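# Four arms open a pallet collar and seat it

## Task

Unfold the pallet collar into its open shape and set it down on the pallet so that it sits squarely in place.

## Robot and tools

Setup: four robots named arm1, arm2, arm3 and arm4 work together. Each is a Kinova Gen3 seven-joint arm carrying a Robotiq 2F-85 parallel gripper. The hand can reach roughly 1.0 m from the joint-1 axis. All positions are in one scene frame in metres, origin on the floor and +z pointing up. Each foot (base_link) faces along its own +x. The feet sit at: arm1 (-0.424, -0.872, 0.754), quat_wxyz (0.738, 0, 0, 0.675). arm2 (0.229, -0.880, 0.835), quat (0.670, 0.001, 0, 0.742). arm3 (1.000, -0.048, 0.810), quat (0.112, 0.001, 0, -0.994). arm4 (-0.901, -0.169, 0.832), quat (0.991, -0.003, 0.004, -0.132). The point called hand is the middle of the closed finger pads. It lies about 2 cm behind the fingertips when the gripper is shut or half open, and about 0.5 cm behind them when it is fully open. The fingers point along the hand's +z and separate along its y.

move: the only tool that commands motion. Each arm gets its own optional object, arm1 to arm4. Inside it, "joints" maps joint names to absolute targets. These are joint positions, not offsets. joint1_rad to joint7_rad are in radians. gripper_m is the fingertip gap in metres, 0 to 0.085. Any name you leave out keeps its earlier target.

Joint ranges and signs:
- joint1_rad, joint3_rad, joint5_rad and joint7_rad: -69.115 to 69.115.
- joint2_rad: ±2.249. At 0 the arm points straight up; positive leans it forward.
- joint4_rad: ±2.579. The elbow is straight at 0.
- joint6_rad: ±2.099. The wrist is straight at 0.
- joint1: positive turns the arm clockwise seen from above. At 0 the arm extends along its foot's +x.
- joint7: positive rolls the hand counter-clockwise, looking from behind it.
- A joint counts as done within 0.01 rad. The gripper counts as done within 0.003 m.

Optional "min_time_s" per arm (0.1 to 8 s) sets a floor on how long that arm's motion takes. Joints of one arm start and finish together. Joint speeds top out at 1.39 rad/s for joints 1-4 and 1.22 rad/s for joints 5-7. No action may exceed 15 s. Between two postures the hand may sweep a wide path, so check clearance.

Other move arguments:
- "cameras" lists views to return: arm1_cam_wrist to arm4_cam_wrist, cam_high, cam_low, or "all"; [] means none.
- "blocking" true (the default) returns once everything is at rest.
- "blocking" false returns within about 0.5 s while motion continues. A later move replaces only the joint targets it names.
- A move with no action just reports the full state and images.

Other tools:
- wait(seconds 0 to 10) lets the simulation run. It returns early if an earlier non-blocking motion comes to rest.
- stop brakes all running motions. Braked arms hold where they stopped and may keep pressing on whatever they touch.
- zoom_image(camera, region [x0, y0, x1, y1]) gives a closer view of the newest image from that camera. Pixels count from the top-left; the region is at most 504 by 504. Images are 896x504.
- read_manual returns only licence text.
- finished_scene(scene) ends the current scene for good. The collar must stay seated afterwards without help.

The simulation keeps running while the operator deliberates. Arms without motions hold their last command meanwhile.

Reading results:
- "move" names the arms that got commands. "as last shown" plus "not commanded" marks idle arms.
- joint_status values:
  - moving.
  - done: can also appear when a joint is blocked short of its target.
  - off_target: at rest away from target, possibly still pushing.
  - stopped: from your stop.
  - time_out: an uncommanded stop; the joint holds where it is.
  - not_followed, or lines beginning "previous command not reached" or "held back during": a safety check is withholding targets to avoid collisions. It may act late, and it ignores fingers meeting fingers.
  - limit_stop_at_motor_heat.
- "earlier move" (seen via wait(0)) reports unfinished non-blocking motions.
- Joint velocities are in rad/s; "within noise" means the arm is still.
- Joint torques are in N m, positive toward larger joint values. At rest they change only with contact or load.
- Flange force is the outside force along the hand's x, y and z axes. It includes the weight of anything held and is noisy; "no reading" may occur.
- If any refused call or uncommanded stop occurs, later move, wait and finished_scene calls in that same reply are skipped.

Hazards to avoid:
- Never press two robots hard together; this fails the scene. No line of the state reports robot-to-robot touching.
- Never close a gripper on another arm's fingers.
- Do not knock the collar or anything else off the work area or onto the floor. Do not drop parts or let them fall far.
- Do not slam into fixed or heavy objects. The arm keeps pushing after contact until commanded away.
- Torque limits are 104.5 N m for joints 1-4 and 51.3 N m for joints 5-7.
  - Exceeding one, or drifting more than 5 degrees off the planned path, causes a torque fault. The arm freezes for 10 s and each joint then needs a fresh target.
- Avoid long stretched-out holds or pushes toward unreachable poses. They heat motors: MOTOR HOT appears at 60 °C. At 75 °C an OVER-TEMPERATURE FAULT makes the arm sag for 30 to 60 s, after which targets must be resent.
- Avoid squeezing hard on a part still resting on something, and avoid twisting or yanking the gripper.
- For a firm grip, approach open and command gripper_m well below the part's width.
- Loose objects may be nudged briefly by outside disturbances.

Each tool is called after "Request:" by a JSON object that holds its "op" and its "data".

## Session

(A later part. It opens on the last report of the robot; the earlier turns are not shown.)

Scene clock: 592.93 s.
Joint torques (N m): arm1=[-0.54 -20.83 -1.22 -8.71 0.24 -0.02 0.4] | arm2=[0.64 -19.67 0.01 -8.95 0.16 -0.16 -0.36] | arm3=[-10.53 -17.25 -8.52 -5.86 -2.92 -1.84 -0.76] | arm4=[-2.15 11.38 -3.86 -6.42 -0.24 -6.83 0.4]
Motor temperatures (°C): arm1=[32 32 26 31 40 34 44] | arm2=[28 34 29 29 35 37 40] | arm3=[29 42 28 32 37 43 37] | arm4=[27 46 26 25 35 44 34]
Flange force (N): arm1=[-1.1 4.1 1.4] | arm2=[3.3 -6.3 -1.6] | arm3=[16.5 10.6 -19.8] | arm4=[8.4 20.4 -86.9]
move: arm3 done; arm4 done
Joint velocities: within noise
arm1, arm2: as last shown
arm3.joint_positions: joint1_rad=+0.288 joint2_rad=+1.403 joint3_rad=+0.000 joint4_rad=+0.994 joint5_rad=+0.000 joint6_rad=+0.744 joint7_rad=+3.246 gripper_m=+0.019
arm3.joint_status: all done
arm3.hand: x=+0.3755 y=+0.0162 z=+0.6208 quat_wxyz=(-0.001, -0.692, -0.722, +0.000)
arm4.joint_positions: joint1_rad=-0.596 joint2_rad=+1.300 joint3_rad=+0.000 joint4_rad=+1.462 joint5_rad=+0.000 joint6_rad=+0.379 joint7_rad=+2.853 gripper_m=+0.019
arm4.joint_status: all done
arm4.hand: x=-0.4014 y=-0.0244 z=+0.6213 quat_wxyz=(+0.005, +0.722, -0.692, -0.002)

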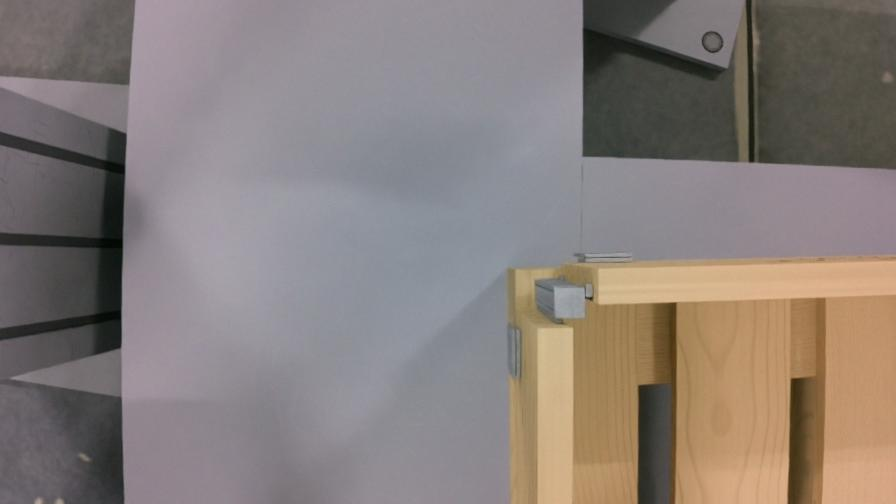

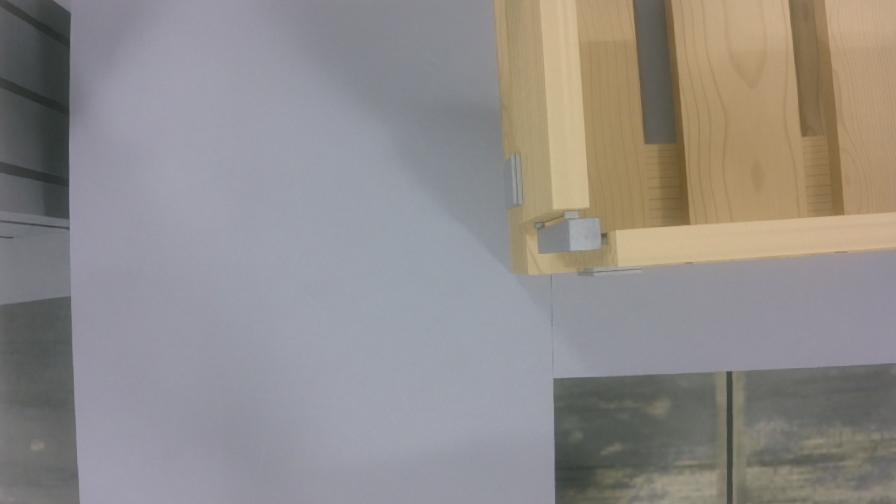

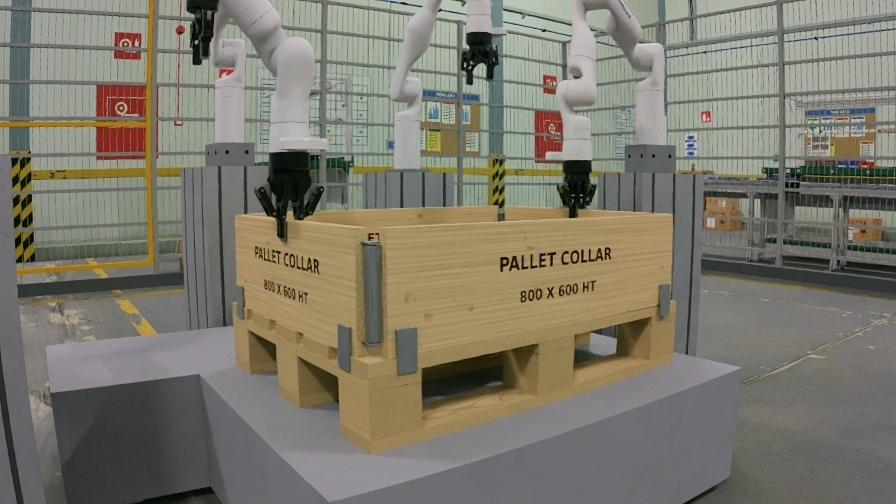

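Request:
{"op": "zoom_image", "data": {"camera": "arm1_cam_wrist", "region": [480, 240, 660, 380]}}

Request:
{"op": "zoom_image", "data": {"camera": "arm2_cam_wrist", "region": [480, 130, 660, 290]}}

Scaled by 2.800 from the camera's image (finer frame: 1280x720).

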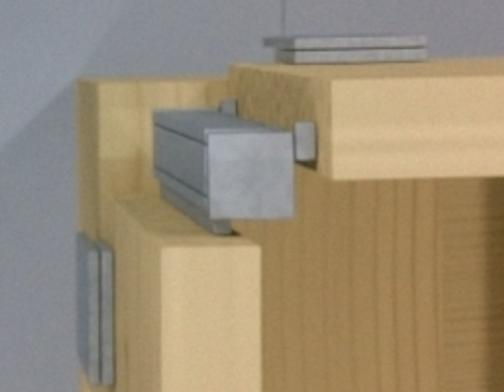

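Scaled by 2.800 from the camera's image (finer frame: 1280x720).

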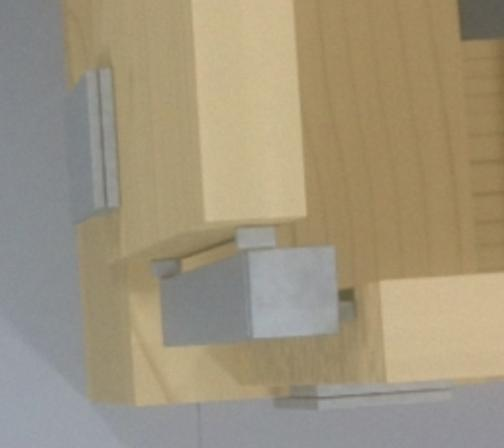

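Request:
{"op": "move", "data": {"arm3": {"joints":{"joint2_rad":1.3964,"joint4_rad":0.9991,"joint6_rad":0.7461},"min_time_s":1}, "arm4": {"joints":{"joint2_rad":1.2923,"joint4_rad":1.4667,"joint6_rad":0.3826},"min_time_s":1}}}

Request:
{"op": "move", "data": {"arm3": {"joints":{"gripper_m":0.045}}, "arm4": {"joints":{"gripper_m":0.045}}}}

Request:
{"op": "move", "data": {"arm3": {"joints":{"joint2_rad":1.3167,"joint4_rad":1.0476,"joint6_rad":0.7773}}, "arm4": {"joints":{"joint2_rad":1.2063,"joint4_rad":1.5100,"joint6_rad":0.4253}}}}

Request:
{"op": "move", "data": {"arm3": {"joints":{"joint2_rad":1.2428,"joint4_rad":1.0810,"joint6_rad":0.8178}}, "arm4": {"joints":{"joint2_rad":1.1228,"joint4_rad":1.5443,"joint6_rad":0.4745}}, "cameras": ["arm1_cam_wrist","arm2_cam_wrist","cam_high","cam_low"]}}

Request:
{"op": "zoom_image", "data": {"camera": "cam_low", "region": [220, 190, 700, 460]}}

Request:
{"op": "zoom_image", "data": {"camera": "arm1_cam_wrist", "region": [480, 240, 660, 380]}}

Scene clock: 646.33 s.
Joint torques (N m): arm1=[-0.54 -20.78 -1.18 -8.74 0.22 -0.06 0.4] | arm2=[0.63 -19.68 0.08 -9 0.16 -0.24 -0.35] | arm3=[-10.07 -39.18 -7.71 -8.32 -2.9 2.88 -0.82] | arm4=[-0.89 -28.23 -2.18 -0.33 -0.26 3.21 0.4]
Motor temperatures (°C): arm1=[32 32 26 31 40 34 44] | arm2=[28 35 29 29 35 37 39] | arm3=[29 40 28 32 37 43 37] | arm4=[27 43 26 25 35 45 34]
Flange force (N): arm1=[-1.0 3.9 1.3] | arm2=[3.3 -6.3 -1.6] | arm3=[17.4 0.1 25.4] | arm4=[-0.8 -6.6 18.0]
move: arm3 done; arm4 done
Joint velocities: within noise
arm1, arm2: as last shown
arm3.joint_positions: joint1_rad=+0.288 joint2_rad=+1.396 joint3_rad=+0.000 joint4_rad=+0.999 joint5_rad=+0.000 joint6_rad=+0.746 joint7_rad=+3.246 gripper_m=+0.019
arm3.joint_status: all done
arm3.hand: x=+0.3755 y=+0.0161 z=+0.6242 quat_wxyz=(-0.001, -0.692, -0.722, +0.000)
arm4.joint_positions: joint1_rad=-0.596 joint2_rad=+1.292 joint3_rad=+0.000 joint4_rad=+1.467 joint5_rad=+0.000 joint6_rad=+0.383 joint7_rad=+2.853 gripper_m=+0.019
arm4.joint_status: all done
arm4.hand: x=-0.4015 y=-0.0245 z=+0.6247 quat_wxyz=(+0.005, +0.722, -0.692, -0.002)
pictures: none

Scene clock: 647.20 s.
Joint torques (N m): arm1=[-0.52 -20.79 -1.17 -8.74 0.22 -0.03 0.4] | arm2=[0.58 -19.67 -0.02 -8.93 0.18 -0.24 -0.34] | arm3=[-0.72 -25.61 0.41 -6.76 0.51 0.05 0.02] | arm4=[0.23 -22.63 -0.57 -3.15 -0.17 0.33 -0.04]
Motor temperatures (°C): arm1=[32 32 26 31 40 34 44] | arm2=[28 35 29 29 35 37 39] | arm3=[29 40 28 32 37 43 37] | arm4=[27 43 26 25 35 45 34]
Flange force (N): arm1=[-1.0 3.9 1.4] | arm2=[3.1 -6.1 -1.8] | arm3=[0.3 5.0 -2.4] | arm4=[-0.3 0.9 -0.7]
move: arm3 done; arm4 done
Joint velocities: within noise
arm1, arm2: as last shown
arm3.joint_positions: joint1_rad=+0.288 joint2_rad=+1.396 joint3_rad=+0.000 joint4_rad=+0.999 joint5_rad=+0.000 joint6_rad=+0.746 joint7_rad=+3.246 gripper_m=+0.045
arm3.joint_status: all done
arm3.hand: x=+0.3755 y=+0.0161 z=+0.6242 quat_wxyz=(-0.001, -0.692, -0.722, +0.000)
arm4.joint_positions: joint1_rad=-0.596 joint2_rad=+1.292 joint3_rad=+0.000 joint4_rad=+1.467 joint5_rad=+0.000 joint6_rad=+0.383 joint7_rad=+2.853 gripper_m=+0.045
arm4.joint_status: all done
arm4.hand: x=-0.4014 y=-0.0245 z=+0.6248 quat_wxyz=(+0.005, +0.722, -0.692, -0.002)
pictures: none

Scene clock: 648.17 s.
Joint torques (N m): arm1=[-0.55 -20.84 -1.19 -8.71 0.23 -0.04 0.38] | arm2=[0.54 -19.64 0.03 -9.06 0.21 -0.22 -0.34] | arm3=[-0.7 -25.44 0.44 -6.94 0.51 0.1 -0.06] | arm4=[0.25 -22.48 -0.53 -3.46 -0.14 0.31 -0.03]
Motor temperatures (°C): arm1=[32 32 26 31 40 34 44] | arm2=[28 35 29 29 35 37 39] | arm3=[29 40 28 32 37 43 37] | arm4=[27 43 26 25 35 45 34]
Flange force (N): arm1=[-1.1 4.2 1.3] | arm2=[3.3 -6.7 -1.5] | arm3=[0.4 5.0 -2.0] | arm4=[-0.4 0.6 -0.6]
move: arm3 done; arm4 done
Joint velocities: within noise
arm1, arm2: as last shown
arm3.joint_positions: joint1_rad=+0.288 joint2_rad=+1.317 joint3_rad=+0.000 joint4_rad=+1.048 joint5_rad=+0.000 joint6_rad=+0.777 joint7_rad=+3.246 gripper_m=+0.045
arm3.joint_status: all done
arm3.hand: x=+0.3755 y=+0.0162 z=+0.6637 quat_wxyz=(-0.001, -0.692, -0.722, +0.000)
arm4.joint_positions: joint1_rad=-0.596 joint2_rad=+1.206 joint3_rad=+0.000 joint4_rad=+1.510 joint5_rad=+0.000 joint6_rad=+0.425 joint7_rad=+2.853 gripper_m=+0.045
arm4.joint_status: all done
arm4.hand: x=-0.4002 y=-0.0240 z=+0.6643 quat_wxyz=(+0.005, +0.722, -0.692, -0.002)
pictures: none

Scene clock: 649.10 s.
Joint torques (N m): arm1=[-0.54 -20.84 -1.15 -8.71 0.22 -0.06 0.37] | arm2=[0.63 -19.68 -0.03 -8.99 0.2 -0.22 -0.28] | arm3=[-0.68 -25.25 0.46 -7.19 0.56 0.11 -0.05] | arm4=[0.28 -22.29 -0.58 -3.91 -0.15 0.33 -0.02]
Motor temperatures (°C): arm1=[32 32 26 31 40 34 44] | arm2=[28 35 29 29 35 37 39] | arm3=[29 40 28 32 37 43 37] | arm4=[27 43 26 25 35 45 34]
Flange force (N): arm1=[-1.1 4.2 1.3] | arm2=[3.4 -6.3 -1.6] | arm3=[0.4 5.0 -1.8] | arm4=[-0.5 0.8 -0.4]
move: arm3 done; arm4 done
Joint velocities: within noise
arm1.joint_positions: joint1_rad=+0.007 joint2_rad=+0.537 joint3_rad=+0.000 joint4_rad=+1.321 joint5_rad=+0.000 joint6_rad=+1.284 joint7_rad=+0.096 gripper_m=+0.085
arm1.joint_status: not commanded
arm1.hand: x=-0.3492 y=-0.3600 z=+0.9994 quat_wxyz=(+0.000, +0.000, -1.000, +0.000)
arm2.joint_positions: joint1_rad=+0.461 joint2_rad=+0.717 joint3_rad=+0.000 joint4_rad=+1.266 joint5_rad=+0.000 joint6_rad=+1.159 joint7_rad=+0.359 gripper_m=+0.068
arm2.joint_status: not commanded
arm2.hand: x=+0.4507 y=-0.3608 z=+1.0005 quat_wxyz=(+0.001, +0.000, -1.000, -0.001)
arm3.joint_positions: joint1_rad=+0.288 joint2_rad=+1.243 joint3_rad=+0.000 joint4_rad=+1.081 joint5_rad=+0.000 joint6_rad=+0.818 joint7_rad=+3.246 gripper_m=+0.045
arm3.joint_status: all done
arm3.hand: x=+0.3754 y=+0.0162 z=+0.7026 quat_wxyz=(-0.001, -0.692, -0.722, +0.000)
arm4.joint_positions: joint1_rad=-0.596 joint2_rad=+1.123 joint3_rad=+0.000 joint4_rad=+1.544 joint5_rad=+0.000 joint6_rad=+0.474 joint7_rad=+2.853 gripper_m=+0.045
arm4.joint_status: all done
arm4.hand: x=-0.3998 y=-0.0238 z=+0.7033 quat_wxyz=(+0.005, +0.722, -0.692, -0.002)

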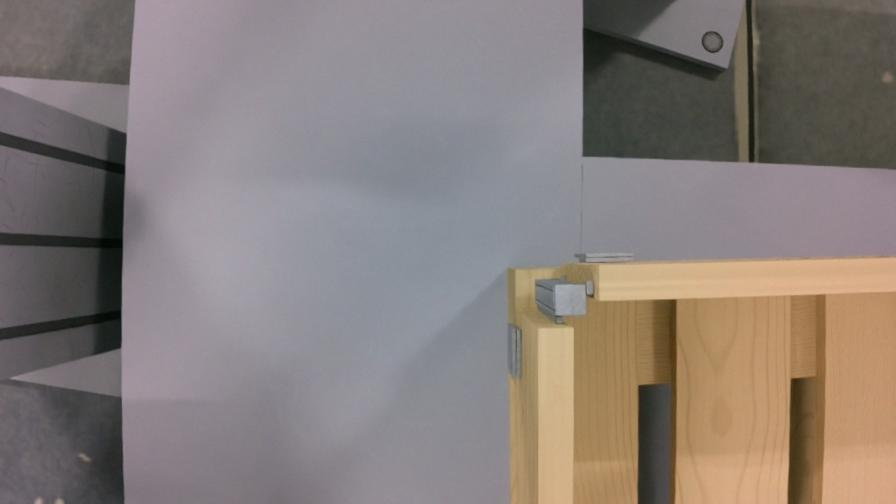

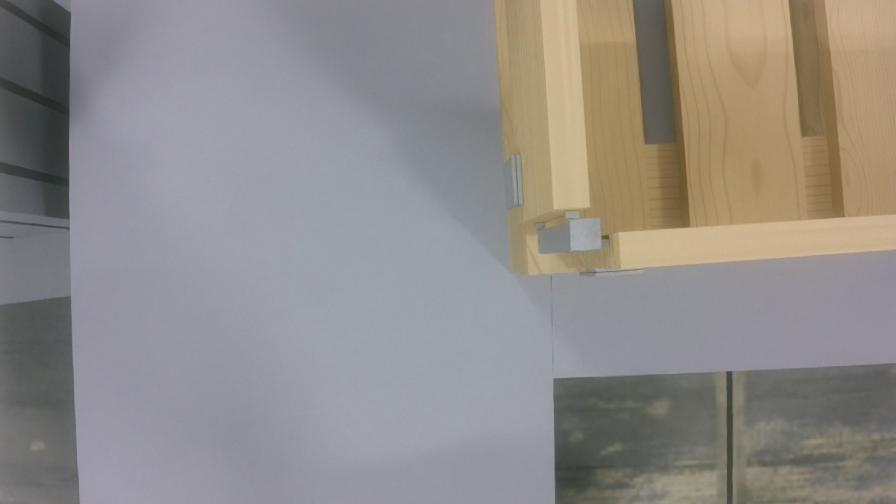

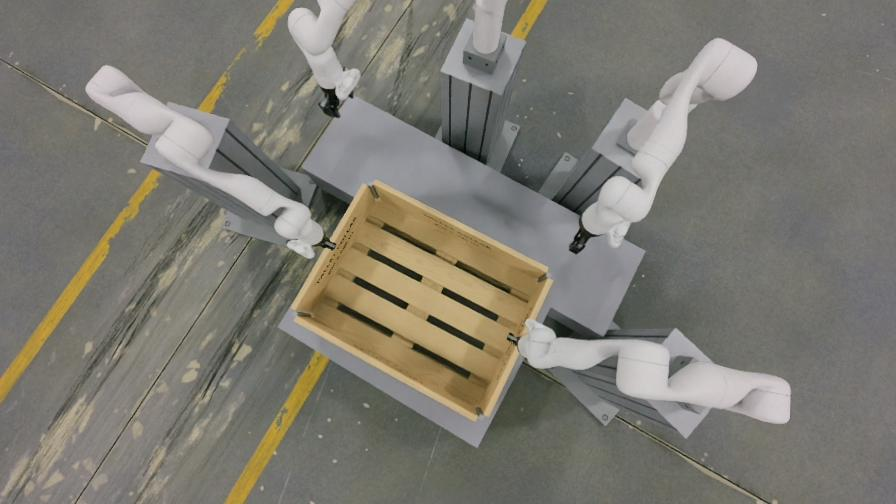

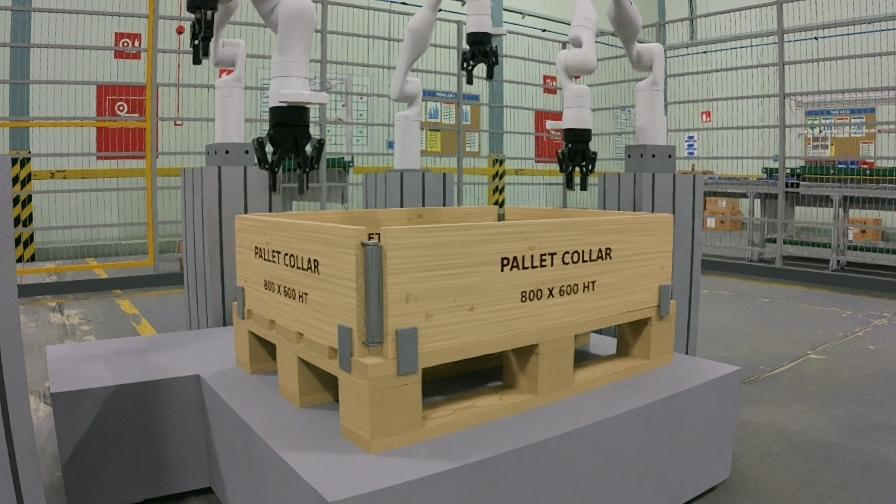

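Scaled by 1.050 from the camera's image (finer frame: 1280x720).

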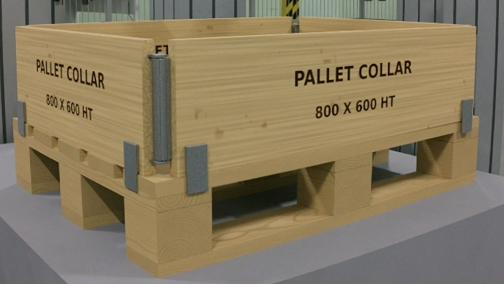

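Scaled by 2.800 from the camera's image (finer frame: 1280x720).

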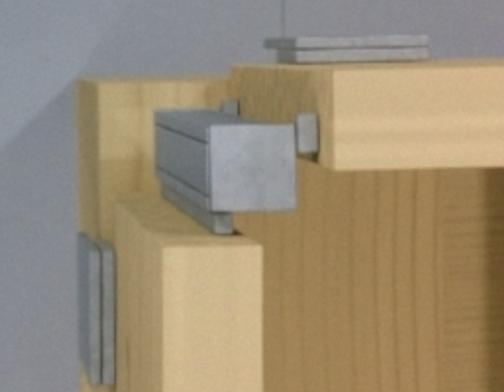

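Request:
{"op": "finished_scene", "data": {"scene": 2}}

The scene is finished: the task was done.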